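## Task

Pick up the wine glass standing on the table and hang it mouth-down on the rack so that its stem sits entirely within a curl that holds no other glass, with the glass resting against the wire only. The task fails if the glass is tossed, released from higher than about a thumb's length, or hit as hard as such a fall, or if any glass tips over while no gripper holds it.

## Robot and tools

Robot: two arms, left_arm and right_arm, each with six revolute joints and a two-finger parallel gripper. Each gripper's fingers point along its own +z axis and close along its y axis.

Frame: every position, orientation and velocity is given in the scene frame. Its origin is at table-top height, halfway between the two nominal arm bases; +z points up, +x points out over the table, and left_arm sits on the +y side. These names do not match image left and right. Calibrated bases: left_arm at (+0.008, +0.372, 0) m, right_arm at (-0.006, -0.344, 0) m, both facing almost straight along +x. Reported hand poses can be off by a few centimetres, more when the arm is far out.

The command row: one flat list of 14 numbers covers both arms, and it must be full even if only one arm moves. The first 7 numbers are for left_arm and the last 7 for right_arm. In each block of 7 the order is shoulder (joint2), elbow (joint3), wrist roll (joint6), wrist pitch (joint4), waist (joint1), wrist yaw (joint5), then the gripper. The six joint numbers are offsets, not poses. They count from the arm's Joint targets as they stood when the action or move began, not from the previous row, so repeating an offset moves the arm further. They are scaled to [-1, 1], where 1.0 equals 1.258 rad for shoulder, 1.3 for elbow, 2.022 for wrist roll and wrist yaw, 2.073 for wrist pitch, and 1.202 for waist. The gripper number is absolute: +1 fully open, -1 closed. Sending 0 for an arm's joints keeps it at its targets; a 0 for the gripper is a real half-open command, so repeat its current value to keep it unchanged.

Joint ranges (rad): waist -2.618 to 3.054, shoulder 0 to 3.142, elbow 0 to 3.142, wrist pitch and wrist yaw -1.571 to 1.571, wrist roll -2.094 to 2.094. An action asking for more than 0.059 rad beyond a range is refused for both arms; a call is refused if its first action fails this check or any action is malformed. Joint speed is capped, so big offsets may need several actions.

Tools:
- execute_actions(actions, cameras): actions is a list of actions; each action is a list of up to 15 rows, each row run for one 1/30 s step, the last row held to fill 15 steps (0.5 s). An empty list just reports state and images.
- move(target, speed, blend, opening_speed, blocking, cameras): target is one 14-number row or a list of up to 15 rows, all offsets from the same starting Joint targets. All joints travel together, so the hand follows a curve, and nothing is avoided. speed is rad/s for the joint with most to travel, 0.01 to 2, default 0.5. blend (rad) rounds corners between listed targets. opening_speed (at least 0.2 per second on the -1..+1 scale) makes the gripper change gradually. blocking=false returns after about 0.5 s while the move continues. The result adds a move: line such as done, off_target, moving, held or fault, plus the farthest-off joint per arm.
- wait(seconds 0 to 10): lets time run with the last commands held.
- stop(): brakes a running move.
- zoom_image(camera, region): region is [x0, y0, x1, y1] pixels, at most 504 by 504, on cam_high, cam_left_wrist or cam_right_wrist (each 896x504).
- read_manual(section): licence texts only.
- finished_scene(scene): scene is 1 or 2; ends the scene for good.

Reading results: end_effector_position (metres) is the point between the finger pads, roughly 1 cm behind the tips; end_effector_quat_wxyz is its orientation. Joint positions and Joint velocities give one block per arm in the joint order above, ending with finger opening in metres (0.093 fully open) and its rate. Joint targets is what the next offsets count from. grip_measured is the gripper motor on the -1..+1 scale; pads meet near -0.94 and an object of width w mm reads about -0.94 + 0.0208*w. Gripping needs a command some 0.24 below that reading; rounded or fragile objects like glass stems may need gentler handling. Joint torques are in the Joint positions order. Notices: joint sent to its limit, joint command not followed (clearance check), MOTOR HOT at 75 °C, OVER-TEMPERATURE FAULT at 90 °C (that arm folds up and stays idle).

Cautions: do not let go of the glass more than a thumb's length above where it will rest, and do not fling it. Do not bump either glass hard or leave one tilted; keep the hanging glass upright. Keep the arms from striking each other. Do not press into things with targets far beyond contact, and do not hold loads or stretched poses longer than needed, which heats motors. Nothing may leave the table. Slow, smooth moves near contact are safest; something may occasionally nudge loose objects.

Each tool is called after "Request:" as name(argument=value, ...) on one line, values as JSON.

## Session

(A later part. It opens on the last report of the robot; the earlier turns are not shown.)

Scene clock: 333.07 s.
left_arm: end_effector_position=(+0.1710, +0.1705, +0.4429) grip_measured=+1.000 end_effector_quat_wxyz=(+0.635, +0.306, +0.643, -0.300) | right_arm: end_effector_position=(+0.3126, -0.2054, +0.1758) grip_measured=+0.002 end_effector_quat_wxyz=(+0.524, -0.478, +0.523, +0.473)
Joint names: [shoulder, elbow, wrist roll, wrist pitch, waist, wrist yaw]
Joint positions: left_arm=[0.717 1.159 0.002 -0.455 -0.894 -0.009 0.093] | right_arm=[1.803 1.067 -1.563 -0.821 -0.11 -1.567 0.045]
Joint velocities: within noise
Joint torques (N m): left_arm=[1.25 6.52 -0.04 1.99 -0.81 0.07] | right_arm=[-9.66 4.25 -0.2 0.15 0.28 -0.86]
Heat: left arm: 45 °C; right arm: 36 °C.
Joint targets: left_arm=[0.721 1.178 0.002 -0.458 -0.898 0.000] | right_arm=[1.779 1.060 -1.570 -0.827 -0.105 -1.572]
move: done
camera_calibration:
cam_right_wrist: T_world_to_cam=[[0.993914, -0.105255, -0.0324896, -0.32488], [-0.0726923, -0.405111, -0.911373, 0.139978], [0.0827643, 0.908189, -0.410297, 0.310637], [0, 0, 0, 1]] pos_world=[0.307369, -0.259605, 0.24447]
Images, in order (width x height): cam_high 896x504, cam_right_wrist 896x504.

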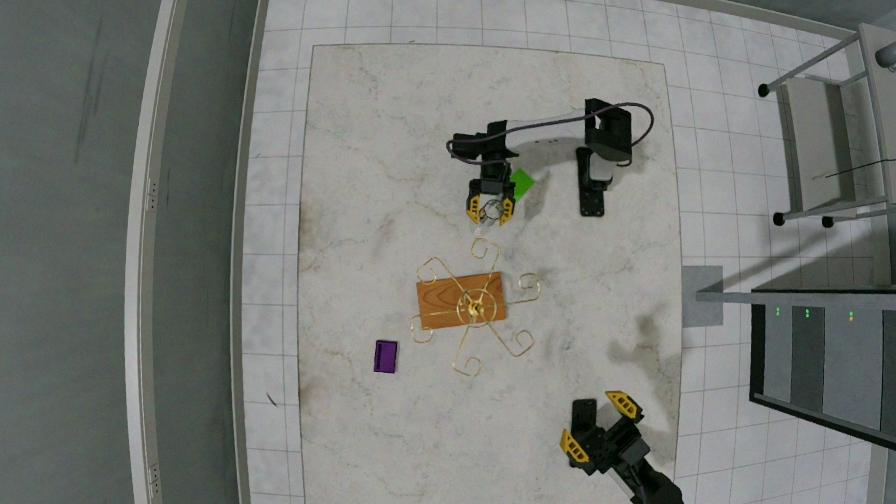

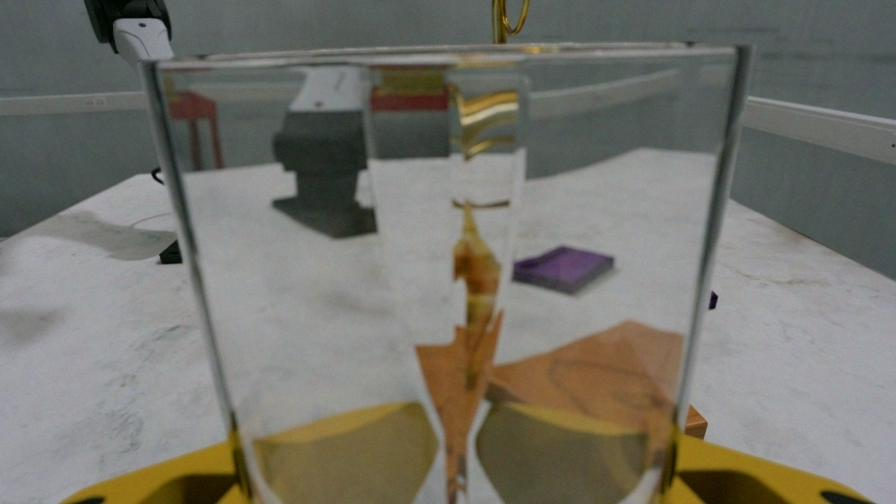

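Request:
move(target=[0,0,0,0,0,0,1,0,0,0,0,0,0,-0.2], cameras=[], opening_speed=0.25)

Request:
move(target=[0,0,0,0,0,0,1,-0.0707,0.116,0,-0.109,0,0,-0.2], speed=0.15)

Scene clock: 356.83 s.
left_arm: end_effector_position=(+0.1710, +0.1705, +0.4429) grip_measured=+1.000 end_effector_quat_wxyz=(+0.635, +0.306, +0.643, -0.300) | right_arm: end_effector_position=(+0.3126, -0.2054, +0.1758) grip_measured=-0.002 end_effector_quat_wxyz=(+0.524, -0.478, +0.523, +0.473)
Joint names: [shoulder, elbow, wrist roll, wrist pitch, waist, wrist yaw]
Joint positions: left_arm=[0.717 1.159 0.002 -0.455 -0.894 -0.009 0.093] | right_arm=[1.803 1.067 -1.563 -0.821 -0.11 -1.567 0.045]
Joint velocities: within noise
Joint torques (N m): left_arm=[1.06 6.37 -0.11 1.97 -0.65 0.06] | right_arm=[-9.58 4.21 -0.17 0.16 0.27 -0.84]
Heat: left arm: 46 °C; right arm: 36 °C.
Joint targets: left_arm=[0.721 1.178 0.002 -0.458 -0.898 0.000] | right_arm=[1.779 1.060 -1.570 -0.827 -0.105 -1.572]
move: done
No camera images: "cameras" was empty.

Scene clock: 358.93 s.
left_arm: end_effector_position=(+0.1710, +0.1705, +0.4429) grip_measured=+1.000 end_effector_quat_wxyz=(+0.635, +0.306, +0.643, -0.300) | right_arm: end_effector_position=(+0.3085, -0.2050, +0.2248) grip_measured=-0.002 end_effector_quat_wxyz=(+0.518, -0.476, +0.529, +0.476)
Joint names: [shoulder, elbow, wrist roll, wrist pitch, waist, wrist yaw]
Joint positions: left_arm=[0.717 1.159 0.002 -0.455 -0.894 -0.009 0.093] | right_arm=[1.717 1.18 -1.563 -1.036 -0.11 -1.559 0.045]
Joint velocities: within noise
Joint torques (N m): left_arm=[1.33 6.42 -0.06 1.99 -0.81 0.14] | right_arm=[-9.74 7.76 -0.15 0 0.24 -0.95]
Heat: left arm: 46 °C; right arm: 36 °C.
Joint targets: left_arm=[0.721 1.178 0.002 -0.458 -0.898 0.000] | right_arm=[1.690 1.211 -1.569 -1.053 -0.105 -1.572]
move: done
camera_calibration:
cam_left_wrist: T_world_to_cam=[[-0.781128, -0.624271, -0.0112, 0.246229], [-0.255731, 0.336248, -0.906388, 0.428078], [0.569598, -0.70514, -0.422298, 0.290432], [0, 0, 0, 1]] pos_world=[0.13638, 0.214568, 0.513411]
cam_right_wrist: T_world_to_cam=[[0.993196, -0.105561, -0.0491737, -0.315264], [-0.0885973, -0.410912, -0.90736, 0.187277], [0.0755758, 0.905543, -0.417468, 0.33401], [0, 0, 0, 1]] pos_world=[0.304468, -0.258786, 0.293863]

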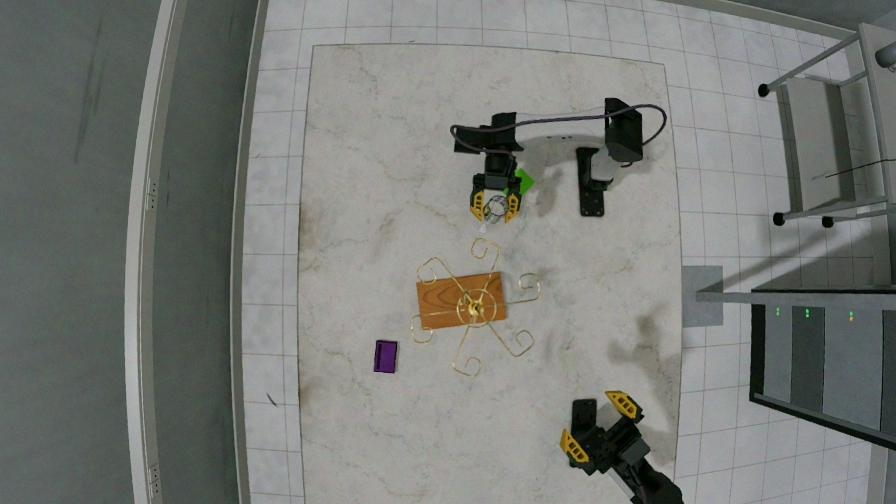

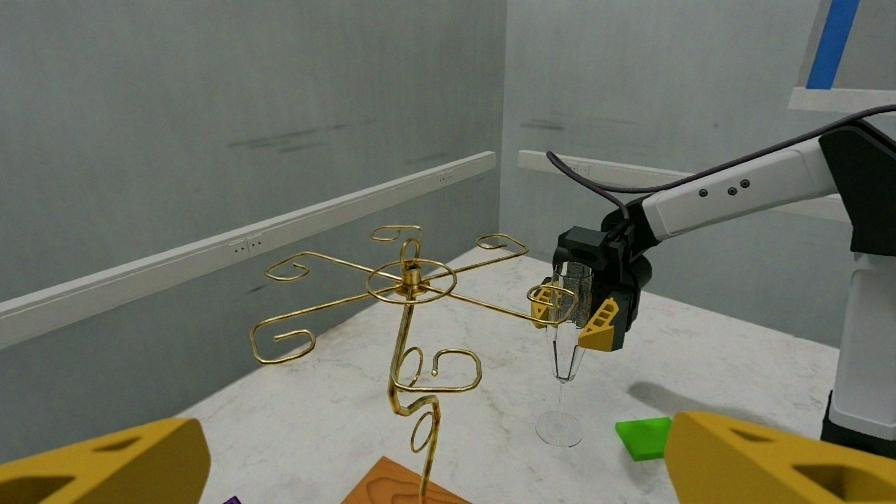

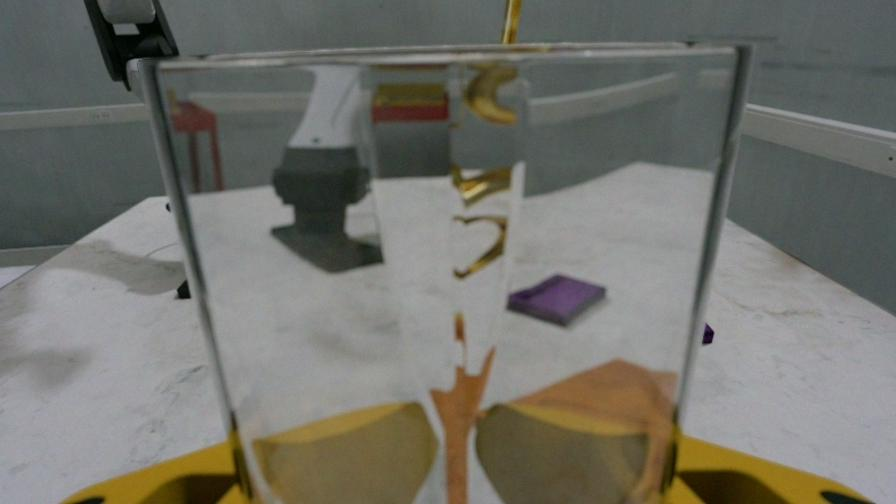

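Request:
move(target=[[0,0,0,0,0,0,1,-0.2146,-0.048,0,-0.1042,-0.287,0,-0.2],[0,0,0,0,0,0,1,-0.2146,-0.048,1,-0.1042,-0.287,0,-0.2]], speed=[0.3,0.7])

Request:
move(target=[0,0,0,0,0,0,1,0,0,0.5537,0,0,0,-0.2], speed=0.7)

Scene clock: 373.23 s.
left_arm: end_effector_position=(+0.1710, +0.1705, +0.4429) grip_measured=+1.000 end_effector_quat_wxyz=(+0.635, +0.306, +0.643, -0.300) | right_arm: end_effector_position=(+0.2828, -0.2915, +0.2888) grip_measured=-0.003 end_effector_quat_wxyz=(+0.013, +0.285, +0.652, +0.702)
Joint names: [shoulder, elbow, wrist roll, wrist pitch, waist, wrist yaw]
Joint positions: left_arm=[0.717 1.159 0.002 -0.455 -0.894 -0.009 0.093] | right_arm=[1.439 1.158 0.432 -1.252 -0.446 -1.557 0.045]
Joint velocities: within noise
Joint torques (N m): left_arm=[1.2 6.42 -0.1 1.97 -0.87 0.08] | right_arm=[-6.54 4.59 0.02 0.16 -0.36 -0.97]
Heat: left arm: 46 °C; right arm: 36 °C.
Joint targets: left_arm=[0.721 1.178 0.002 -0.458 -0.898 0.000] | right_arm=[1.420 1.149 0.453 -1.269 -0.451 -1.572]
move: done
camera_calibration:
cam_left_wrist: T_world_to_cam=[[-0.781128, -0.624271, -0.0112, 0.246229], [-0.255731, 0.336248, -0.906388, 0.428078], [0.569598, -0.70514, -0.422298, 0.290432], [0, 0, 0, 1]] pos_world=[0.13638, 0.214568, 0.513411]
cam_right_wrist: T_world_to_cam=[[-0.390679, 0.154305, -0.907502, 0.419211], [-0.919488, -0.0185955, 0.392677, 0.181455], [0.0437165, 0.987848, 0.149146, 0.310342], [0, 0, 0, 1]] pos_world=[0.317055, -0.367883, 0.262896]

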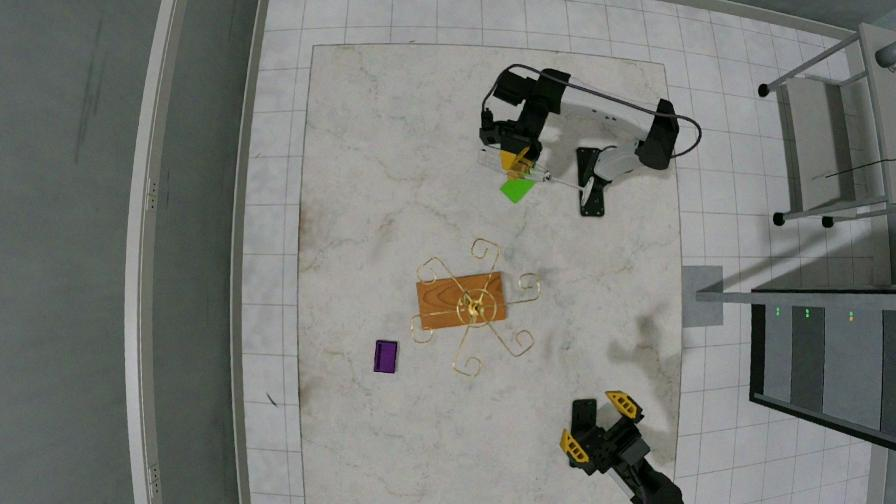

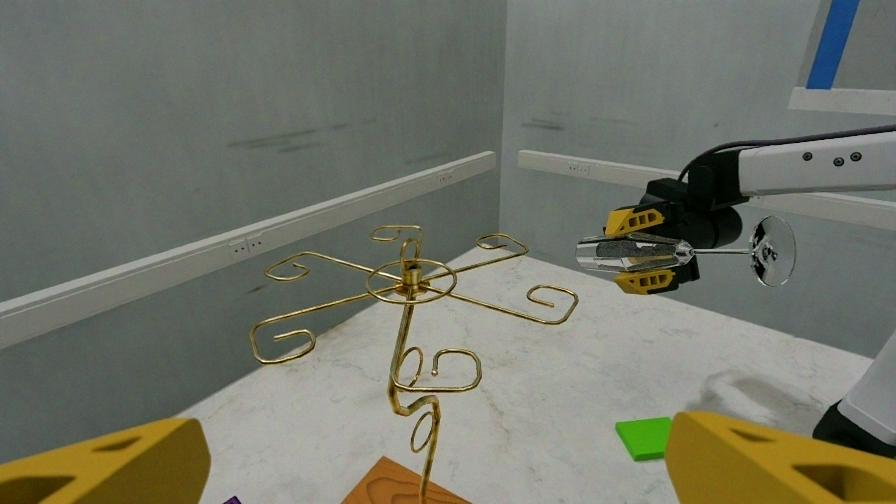

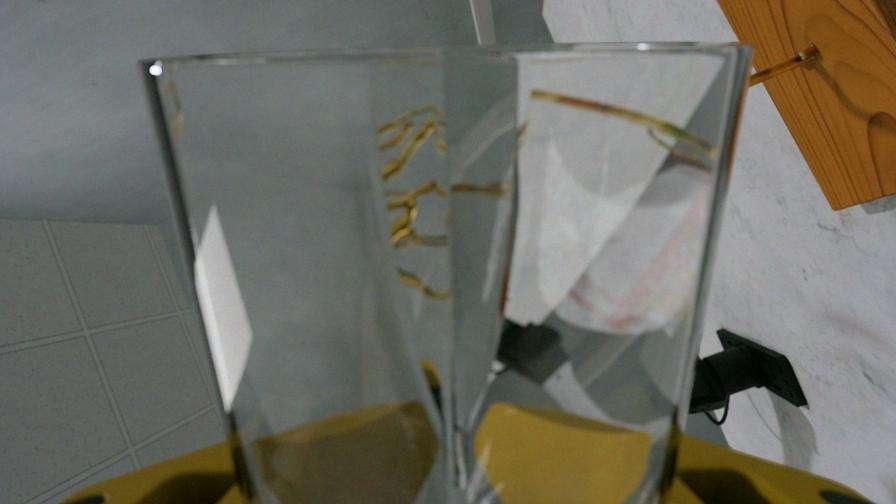

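Scene clock: 375.70 s.
left_arm: end_effector_position=(+0.1710, +0.1705, +0.4429) grip_measured=+1.000 end_effector_quat_wxyz=(+0.635, +0.306, +0.643, -0.300) | right_arm: end_effector_position=(+0.2827, -0.2915, +0.2888) grip_measured=-0.003 end_effector_quat_wxyz=(-0.365, +0.591, +0.398, +0.600)
Joint names: [shoulder, elbow, wrist roll, wrist pitch, waist, wrist yaw]
Joint positions: left_arm=[0.717 1.159 0.002 -0.455 -0.894 -0.009 0.093] | right_arm=[1.439 1.158 1.563 -1.253 -0.446 -1.557 0.045]
Joint velocities: within noise
Joint torques (N m): left_arm=[1.2 6.49 -0.04 2 -0.9 0.1] | right_arm=[-6.38 4.85 0 0.11 -0.49 -0.92]
Heat: left arm: 46 °C; right arm: 36 °C.
Joint targets: left_arm=[0.721 1.178 0.002 -0.458 -0.898 0.000] | right_arm=[1.420 1.149 1.572 -1.269 -0.451 -1.572]
move: done
camera_calibration:
cam_left_wrist: T_world_to_cam=[[-0.781128, -0.624271, -0.0112, 0.246229], [-0.255731, 0.336248, -0.906388, 0.428078], [0.569598, -0.70514, -0.422298, 0.290432], [0, 0, 0, 1]] pos_world=[0.13638, 0.214568, 0.513411]
cam_right_wrist: T_world_to_cam=[[-0.91275, 0.408475, -0.00599102, 0.380546], [-0.165877, -0.357175, 0.919191, -0.282422], [0.373327, 0.839985, 0.393768, 0.103378], [0, 0, 0, 1]] pos_world=[0.261902, -0.343153, 0.221173]

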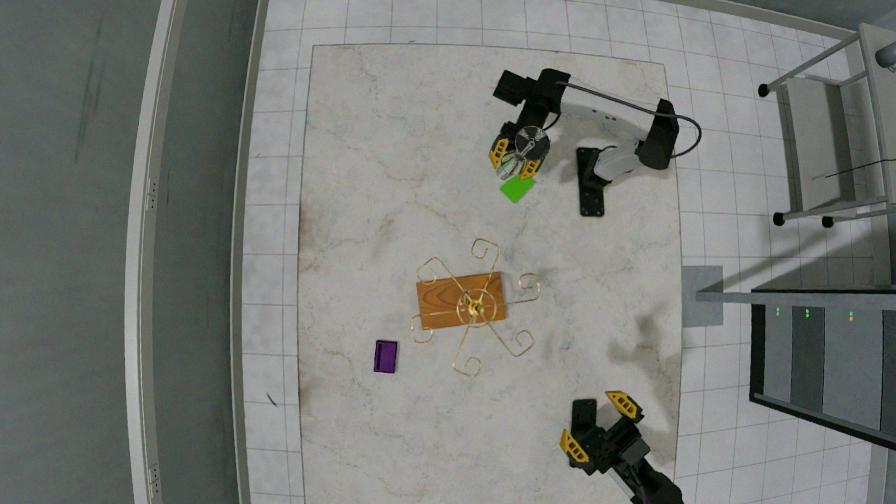

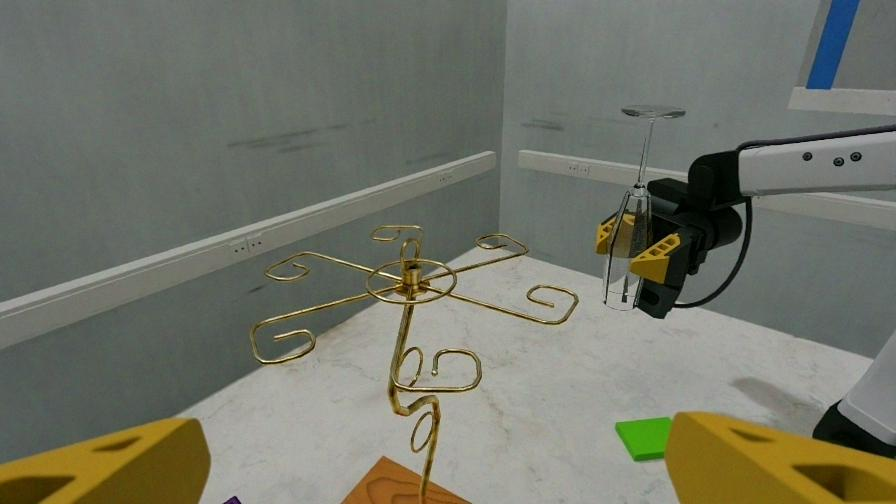

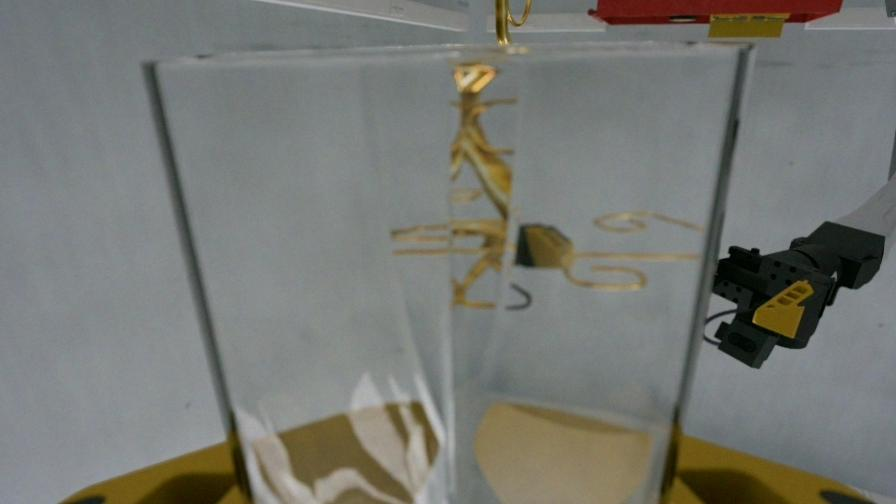

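Request:
zoom_image(camera="cam_high", region=[400, 225, 500, 325])

Request:
zoom_image(camera="cam_high", region=[460, 225, 520, 285])

Request:
zoom_image(camera="cam_left_wrist", region=[360, 220, 600, 400])

Scaled by 5.040 from the camera's 896x504 image, which has a finer 1280x720 frame.

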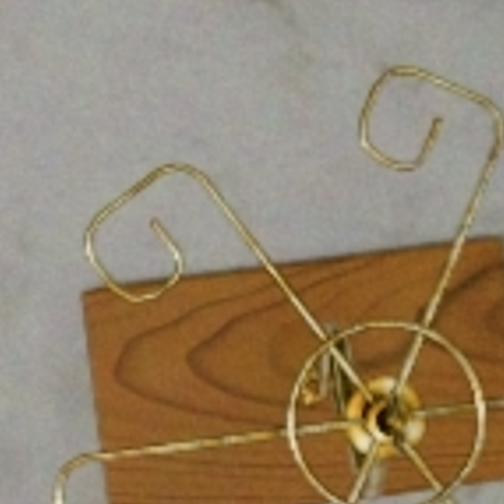

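Scaled by 8.400 from the camera's 896x504 image, which has a finer 1280x720 frame.

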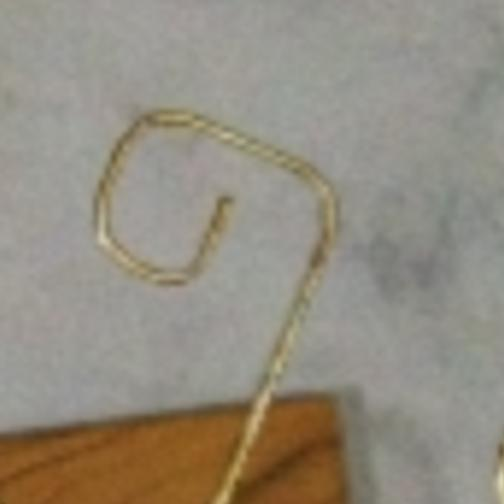

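Scaled by 2.100 from the camera's 896x504 image, which has a finer 1280x720 frame.

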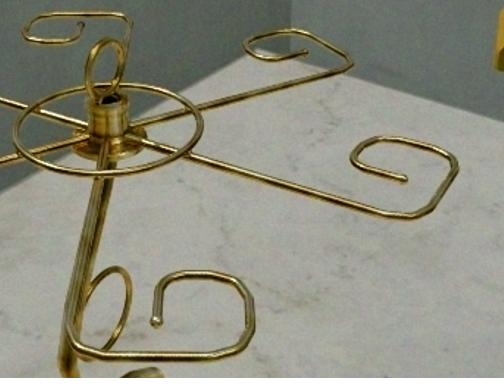

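Request:
move(target=[-0.176,-0.675,0,0.462,0,0,1,0,0,0,0,0,0,-0.2], cameras=["cam_left_wrist"])

Scene clock: 458.27 s.
left_arm: end_effector_position=(+0.1803, +0.1588, +0.3200) grip_measured=+1.000 end_effector_quat_wxyz=(+0.723, +0.257, +0.543, -0.343) | right_arm: end_effector_position=(+0.2827, -0.2914, +0.2888) grip_measured=-0.003 end_effector_quat_wxyz=(-0.366, +0.591, +0.397, +0.599)
Joint names: [shoulder, elbow, wrist roll, wrist pitch, waist, wrist yaw]
Joint positions: left_arm=[0.507 0.309 0.002 0.481 -0.894 -0.009 0.093] | right_arm=[1.439 1.158 1.564 -1.254 -0.446 -1.557 0.045]
Joint velocities: within noise
Joint torques (N m): left_arm=[-0.1 5.35 -0.06 1.96 -0.77 0.08] | right_arm=[-6.63 4.56 -0.02 0.1 -0.44 -0.97]
Heat: left arm: 47 °C; right arm: 35 °C.
Joint targets: left_arm=[0.500 0.301 0.002 0.499 -0.898 0.000] | right_arm=[1.420 1.149 1.572 -1.269 -0.451 -1.572]
move: done
camera_calibration:
cam_left_wrist: T_world_to_cam=[[-0.779043, -0.62687, -0.0112063, 0.244916], [-0.0792882, 0.116234, -0.990052, 0.352862], [0.621937, -0.770404, -0.140255, 0.135655], [0, 0, 0, 1]] pos_world=[0.134409, 0.217025, 0.371123]
Images, in order (width x height): cam_left_wrist 896x504.

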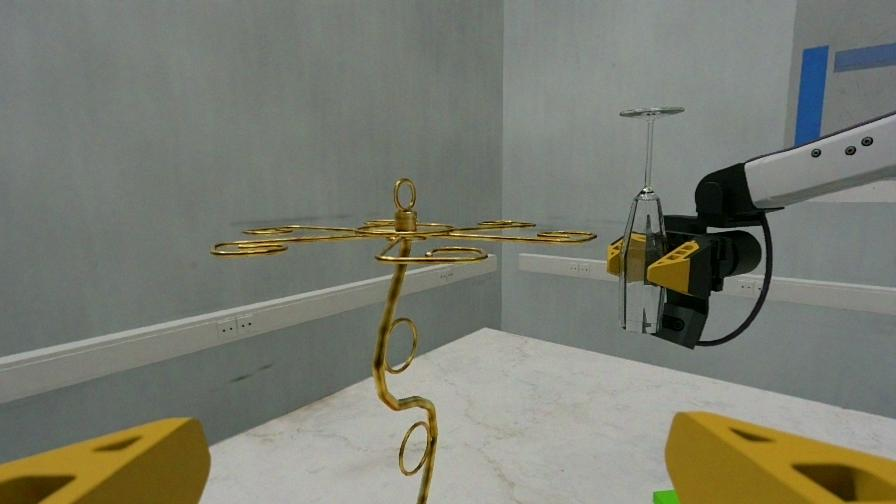

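Request:
move(target=[0.176,0.675,0,-0.462,0,0,1,0.5995,0.528,0,0.0178,0.412,0,-0.2], speed=0.35)

Request:
zoom_image(camera="cam_high", region=[440, 195, 540, 295])

Scene clock: 530.53 s.
left_arm: end_effector_position=(+0.1701, +0.1715, +0.4427) grip_measured=+1.000 end_effector_quat_wxyz=(+0.636, +0.305, +0.641, -0.301) | right_arm: end_effector_position=(+0.3995, -0.1519, +0.2207) grip_measured=-0.003 end_effector_quat_wxyz=(+0.521, -0.500, -0.507, -0.470)
Joint names: [shoulder, elbow, wrist roll, wrist pitch, waist, wrist yaw]
Joint positions: left_arm=[0.71 1.153 0.002 -0.452 -0.894 -0.009 0.093] | right_arm=[2.174 1.799 1.565 -1.246 0.043 -1.556 0.045]
Joint velocities: within noise
Joint torques (N m): left_arm=[2.11 6.98 -0.08 1.97 -0.8 0.07] | right_arm=[-10.71 8.14 -0.01 0.25 -0.08 -0.95]
Heat: left arm: 47 °C; right arm: 35 °C.
Joint targets: left_arm=[0.721 1.178 0.002 -0.458 -0.898 0.000] | right_arm=[2.174 1.835 1.572 -1.232 0.045 -1.572]
move: off_target (right_arm); right_arm: the elbow is farthest, 0.037 rad from its target
camera_calibration:
cam_left_wrist: T_world_to_cam=[[-0.781101, -0.624304, -0.0112064, 0.246228], [-0.253566, 0.333549, -0.907992, 0.428108], [0.570601, -0.706392, -0.418837, 0.290081], [0, 0, 0, 1]] pos_world=[0.135362, 0.215837, 0.512975]
cam_right_wrist: T_world_to_cam=[[-0.994152, -0.0679437, 0.0839412, 0.370046], [0.103833, -0.387713, 0.915913, -0.262296], [-0.0296854, 0.919273, 0.392501, 0.142686], [0, 0, 0, 1]] pos_world=[0.399352, -0.20772, 0.153174]

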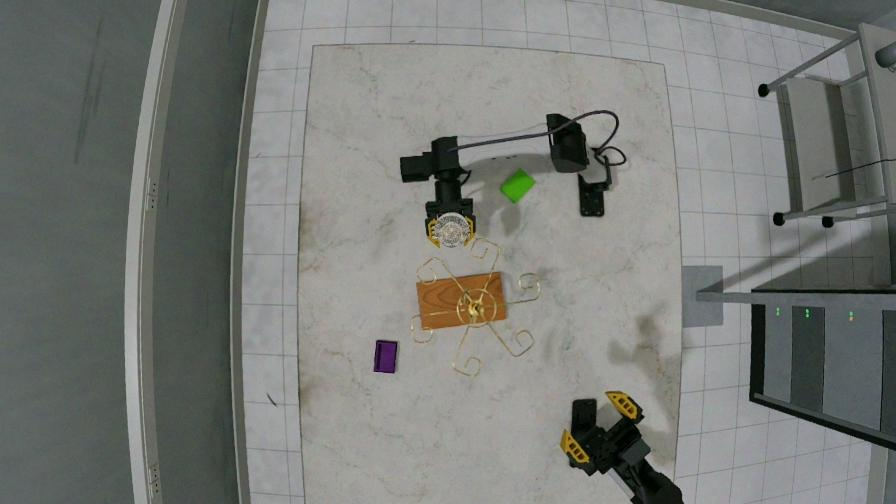

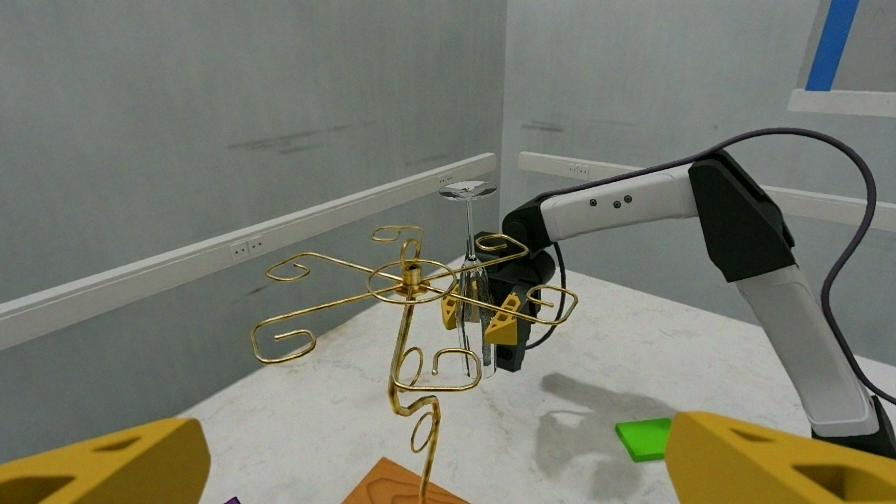

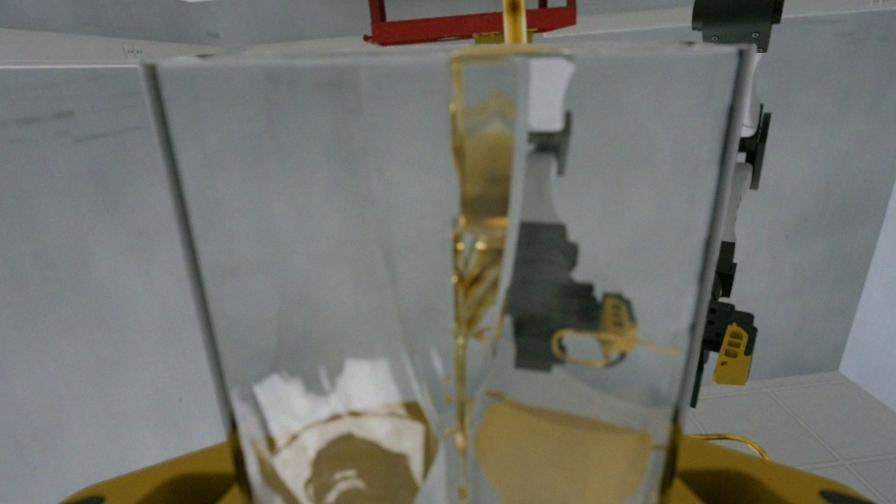

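Scaled by 5.040 from the camera's 896x504 image, which has a finer 1280x720 frame.

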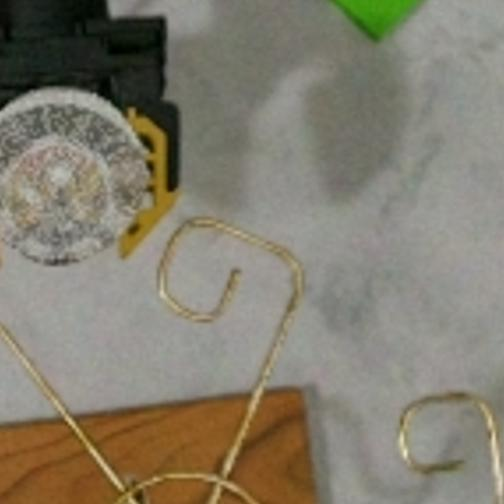

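Request:
move(target=[[0,0,0,0,0,0,1,0.0238,0.0372,0,-0.0089,0.0553,0,-0.2],[0,0,0,0,0,0,1,0.0369,0.058,0,-0.014,0.1111,0,-0.2]], speed=0.12, blend=0.02)

Request:
zoom_image(camera="cam_high", region=[440, 215, 540, 315])

Request:
zoom_image(camera="cam_left_wrist", region=[380, 160, 600, 325])

Scene clock: 566.07 s.
left_arm: end_effector_position=(+0.1701, +0.1715, +0.4424) grip_measured=+1.000 end_effector_quat_wxyz=(+0.636, +0.305, +0.642, -0.301) | right_arm: end_effector_position=(+0.3834, -0.0980, +0.2230) grip_measured=-0.003 end_effector_quat_wxyz=(+0.543, -0.456, -0.547, -0.444)
Joint names: [shoulder, elbow, wrist roll, wrist pitch, waist, wrist yaw]
Joint positions: left_arm=[0.71 1.153 0.002 -0.453 -0.894 -0.009 0.093] | right_arm=[2.216 1.877 1.565 -1.246 0.175 -1.556 0.045]
Joint velocities: within noise
Joint torques (N m): left_arm=[1.99 6.98 -0.05 1.97 -0.72 0.08] | right_arm=[-10.74 8.01 -0.02 0 0.2 -1.02]
Heat: left arm: 48 °C; right arm: 39 °C.
Joint targets: left_arm=[0.721 1.178 0.002 -0.458 -0.898 0.000] | right_arm=[2.221 1.910 1.572 -1.261 0.178 -1.572]
move: done
camera_calibration:
cam_left_wrist: T_world_to_cam=[[-0.781112, -0.624291, -0.0112039, 0.246223], [-0.254432, 0.334629, -0.907352, 0.42745], [0.570201, -0.705892, -0.420222, 0.290524], [0, 0, 0, 1]] pos_world=[0.135427, 0.215756, 0.512691]
cam_right_wrist: T_world_to_cam=[[-0.978946, -0.198262, 0.0485455, 0.34676], [0.121861, -0.376879, 0.918211, -0.248145], [-0.163751, 0.904795, 0.393105, 0.141577], [0, 0, 0, 1]] pos_world=[0.392882, -0.15287, 0.155361]

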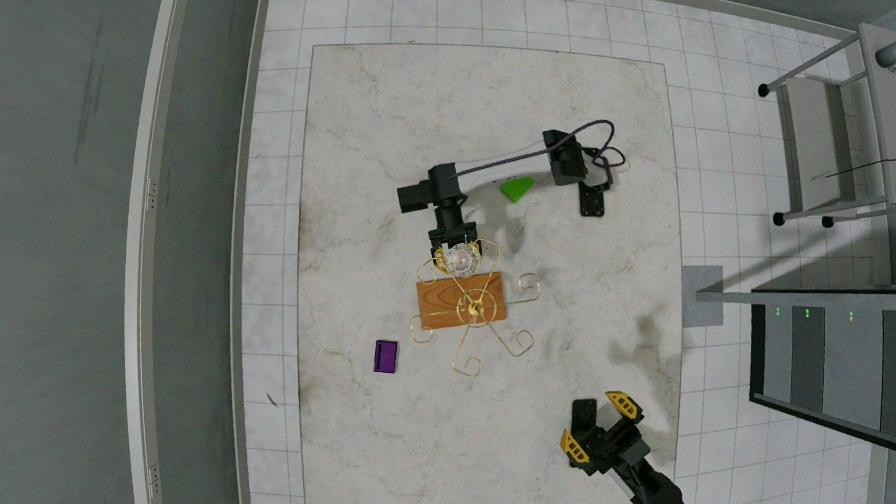

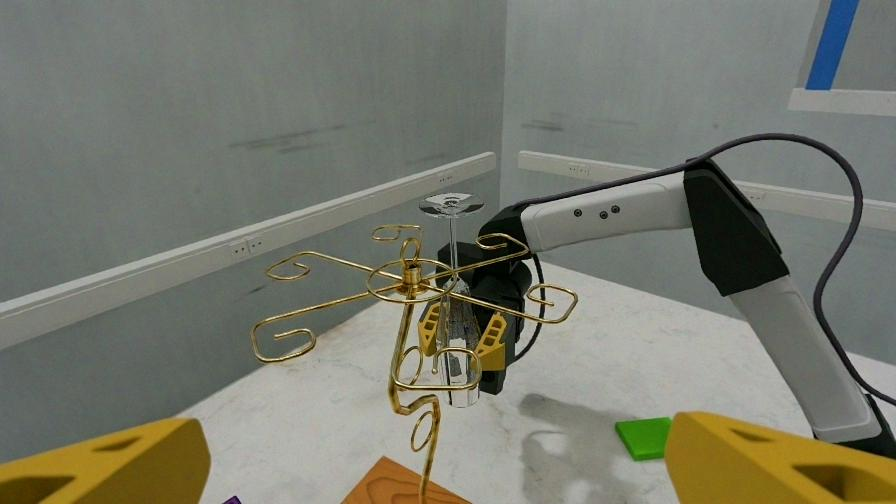

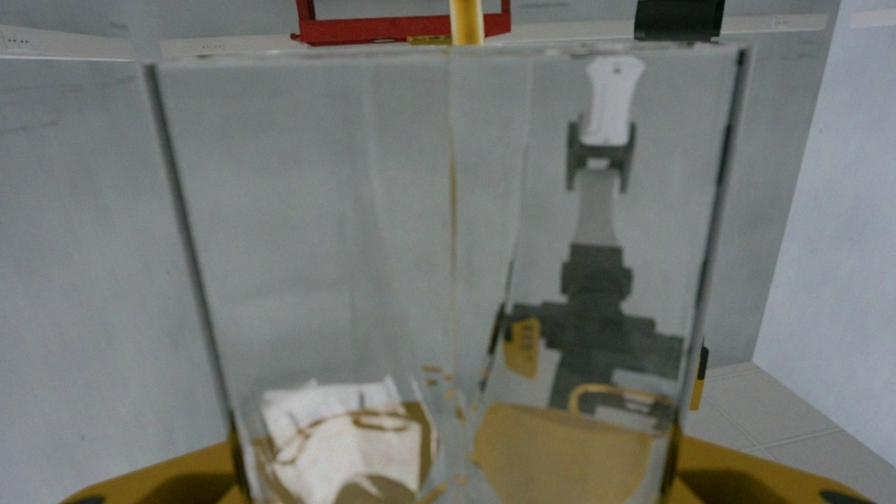

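Scaled by 5.040 from the camera's 896x504 image, which has a finer 1280x720 frame.

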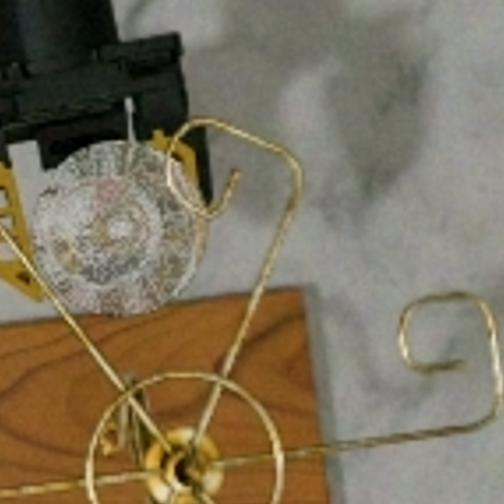

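Scaled by 2.291 from the camera's 896x504 image, which has a finer 1280x720 frame.

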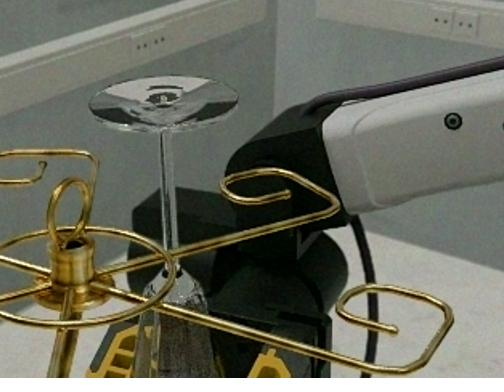

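Request:
move(target=[0,0,0,0,0,0,1,-0.1272,-0.1846,0,0.0526,0.025,0,-0.2], speed=0.12)

Request:
zoom_image(camera="cam_high", region=[440, 215, 540, 315])

Request:
zoom_image(camera="cam_left_wrist", region=[380, 160, 600, 325])

Scene clock: 596.53 s.
left_arm: end_effector_position=(+0.1701, +0.1715, +0.4422) grip_measured=+1.000 end_effector_quat_wxyz=(+0.636, +0.305, +0.642, -0.301) | right_arm: end_effector_position=(+0.3487, -0.0938, +0.2190) grip_measured=-0.003 end_effector_quat_wxyz=(+0.551, -0.451, -0.552, -0.435)
Joint names: [shoulder, elbow, wrist roll, wrist pitch, waist, wrist yaw]
Joint positions: left_arm=[0.71 1.153 0.002 -0.454 -0.894 -0.009 0.093] | right_arm=[2.101 1.679 1.565 -1.17 0.202 -1.556 0.045]
Joint velocities: within noise
Joint torques (N m): left_arm=[1.92 6.82 -0.08 1.96 -0.88 0.04] | right_arm=[-14.01 4.66 -0.05 0.35 0.46 -0.96]
Heat: left arm: 48 °C; right arm: 42 °C.
Joint targets: left_arm=[0.721 1.178 0.002 -0.459 -0.898 0.000] | right_arm=[2.061 1.670 1.572 -1.152 0.208 -1.572]
move: off_target (right_arm); right_arm: the shoulder is farthest, 0.040 rad from its target
camera_calibration:
cam_left_wrist: T_world_to_cam=[[-0.781117, -0.624284, -0.0112026, 0.24622], [-0.254865, 0.335169, -0.907031, 0.42712], [0.57, -0.705642, -0.420915, 0.290746], [0, 0, 0, 1]] pos_world=[0.135459, 0.215716, 0.512549]
cam_right_wrist: T_world_to_cam=[[-0.972976, -0.224257, 0.0550215, 0.307868], [0.137695, -0.372211, 0.917878, -0.243735], [-0.185361, 0.900649, 0.393031, 0.140865], [0, 0, 0, 1]] pos_world=[0.359221, -0.148549, 0.151415]

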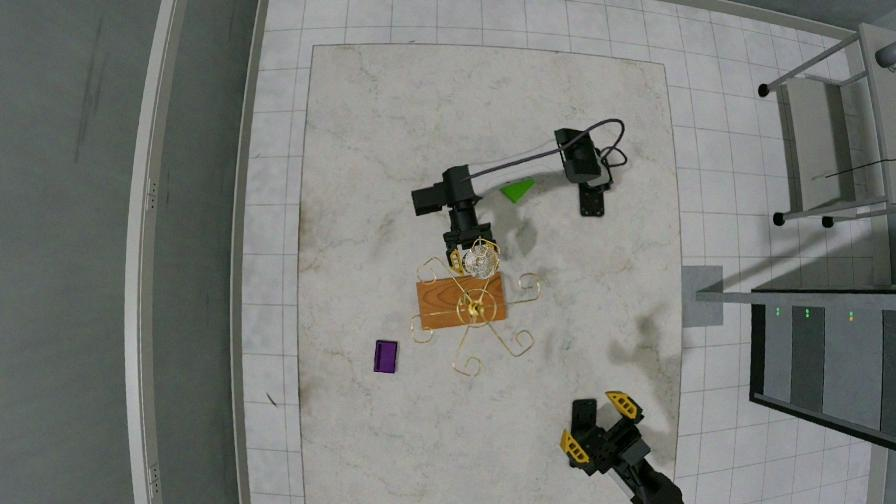

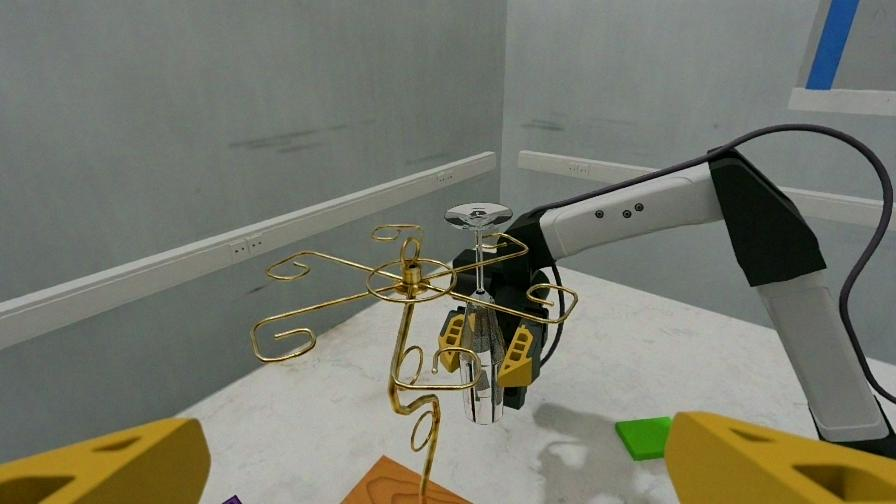

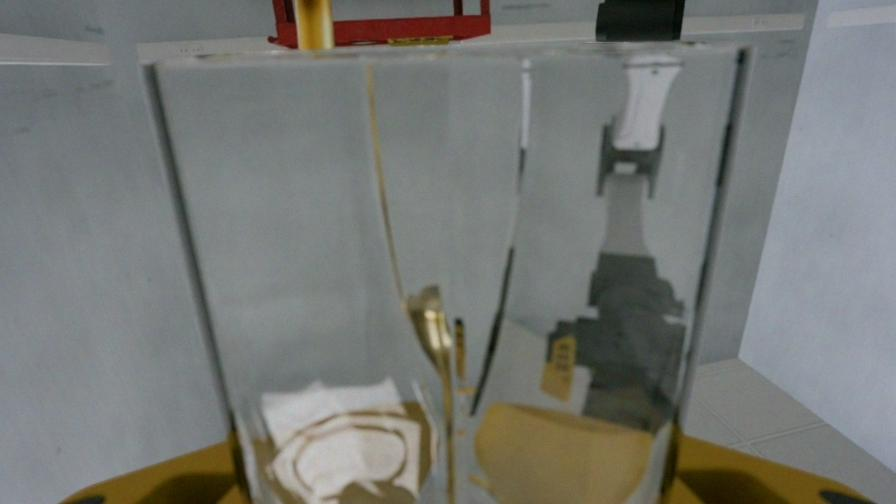

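Scaled by 5.040 from the camera's 896x504 image, which has a finer 1280x720 frame.

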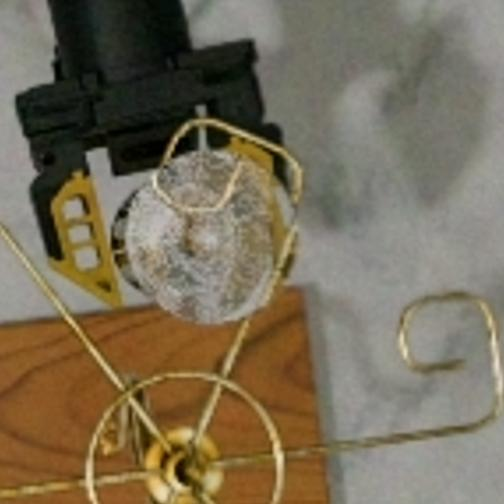

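Scaled by 2.291 from the camera's 896x504 image, which has a finer 1280x720 frame.

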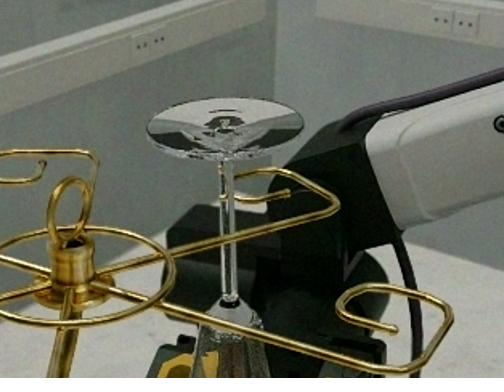

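Request:
move(target=[[0,0,0,0,0,0,1,-0.0355,-0.0532,0,0.0125,0.0075,0,-0.2],[0,0,0,0,0,0,1,-0.089,-0.13,0,0.028,-0.0067,0,-0.2]], speed=0.1)

Request:
zoom_image(camera="cam_high", region=[450, 225, 530, 305])

Request:
zoom_image(camera="cam_left_wrist", region=[430, 180, 570, 320])

Scene clock: 623.13 s.
left_arm: end_effector_position=(+0.1701, +0.1715, +0.4422) grip_measured=+1.000 end_effector_quat_wxyz=(+0.636, +0.305, +0.642, -0.301) | right_arm: end_effector_position=(+0.3188, -0.0988, +0.2193) grip_measured=-0.003 end_effector_quat_wxyz=(+0.552, -0.450, -0.552, -0.433)
Joint names: [shoulder, elbow, wrist roll, wrist pitch, waist, wrist yaw]
Joint positions: left_arm=[0.71 1.153 0.002 -0.454 -0.894 -0.009 0.093] | right_arm=[1.987 1.51 1.571 -1.113 0.206 -1.556 0.045]
Joint velocities: within noise
Joint torques (N m): left_arm=[2.04 6.8 -0.04 1.91 -0.95 0.09] | right_arm=[-12.85 4.57 -0.07 0.34 -0.81 -0.96]
Heat: left arm: 48 °C; right arm: 47 °C.
Joint targets: left_arm=[0.721 1.178 0.002 -0.458 -0.898 0.000] | right_arm=[1.949 1.501 1.572 -1.094 0.200 -1.572]
move: off_target (right_arm); right_arm: the shoulder is farthest, 0.038 rad from its target
camera_calibration:
cam_left_wrist: T_world_to_cam=[[-0.781117, -0.624284, -0.0112026, 0.24622], [-0.254865, 0.335169, -0.907031, 0.42712], [0.57, -0.705642, -0.420915, 0.290746], [0, 0, 0, 1]] pos_world=[0.135459, 0.215716, 0.512549]
cam_right_wrist: T_world_to_cam=[[-0.971854, -0.228218, 0.0584486, 0.276108], [0.1423, -0.370949, 0.917686, -0.243051], [-0.187751, 0.900174, 0.392984, 0.140427], [0, 0, 0, 1]] pos_world=[0.329288, -0.153556, 0.151721]

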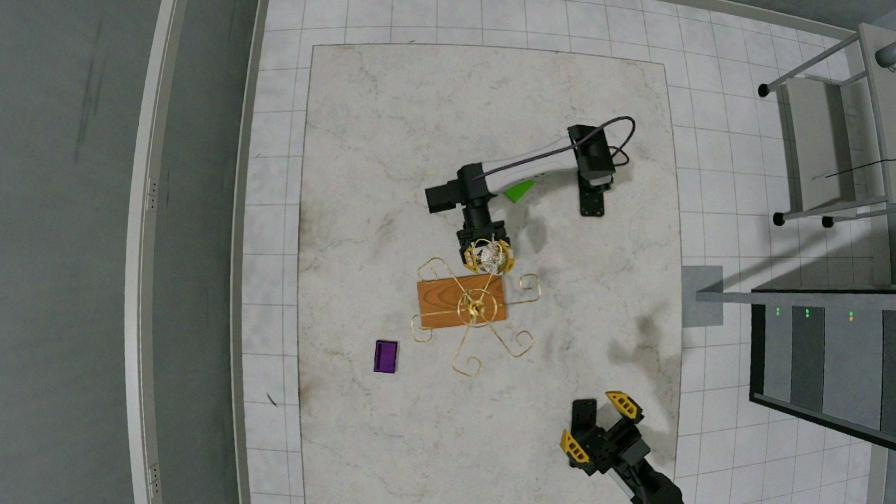

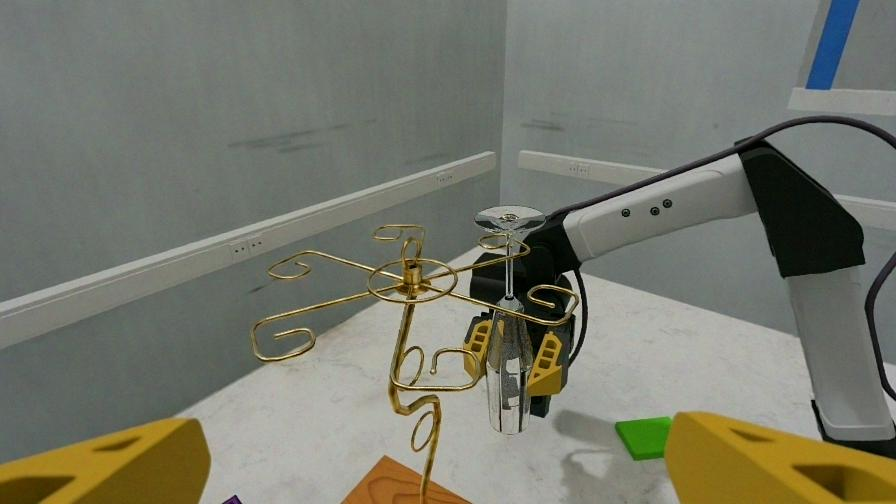

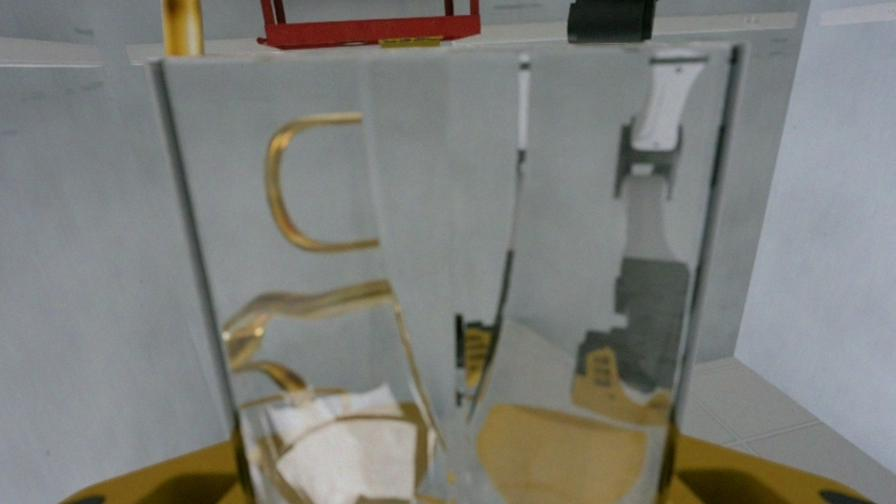

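Scaled by 6.300 from the camera's 896x504 image, which has a finer 1280x720 frame.

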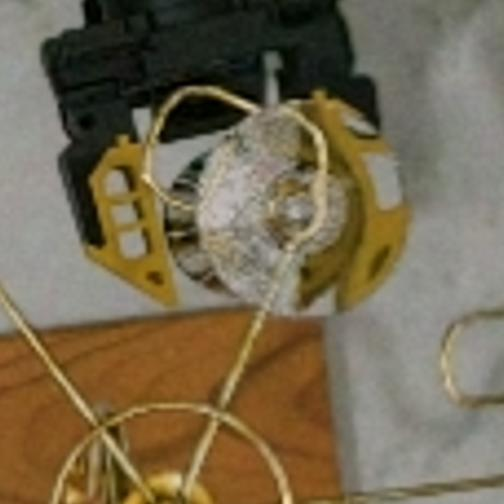

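Scaled by 3.600 from the camera's 896x504 image, which has a finer 1280x720 frame.

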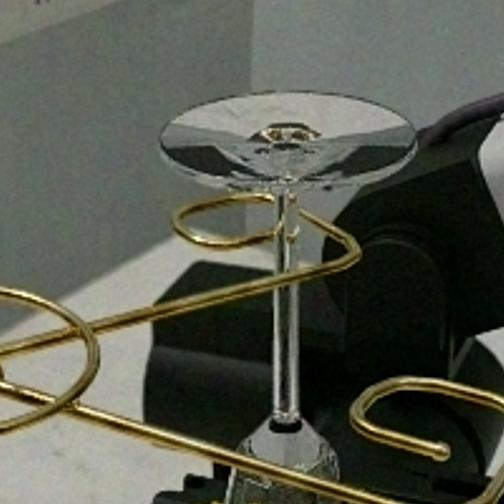

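Request:
zoom_image(camera="cam_left_wrist", region=[480, 210, 540, 280])

Request:
zoom_image(camera="cam_high", region=[465, 230, 515, 280])

Scaled by 7.200 from the camera's 896x504 image, which has a finer 1280x720 frame.

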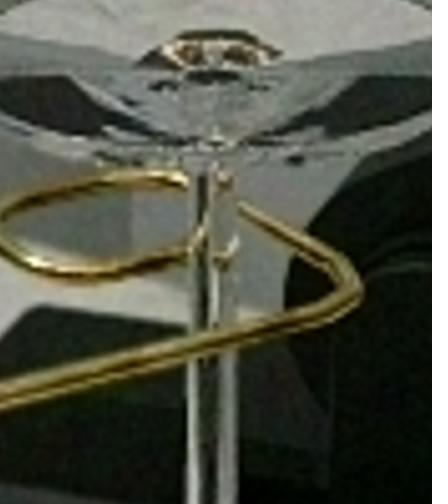

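Scaled by 10.080 from the camera's 896x504 image, which has a finer 1280x720 frame.

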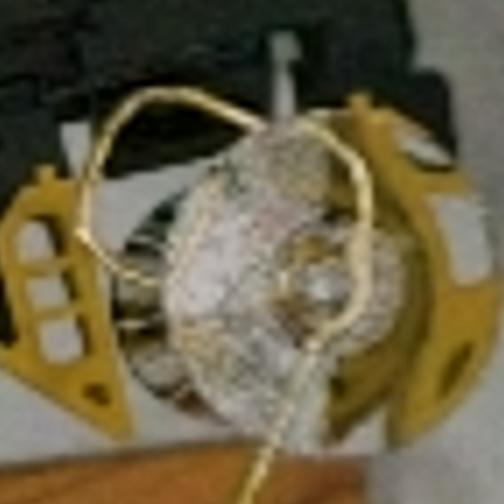

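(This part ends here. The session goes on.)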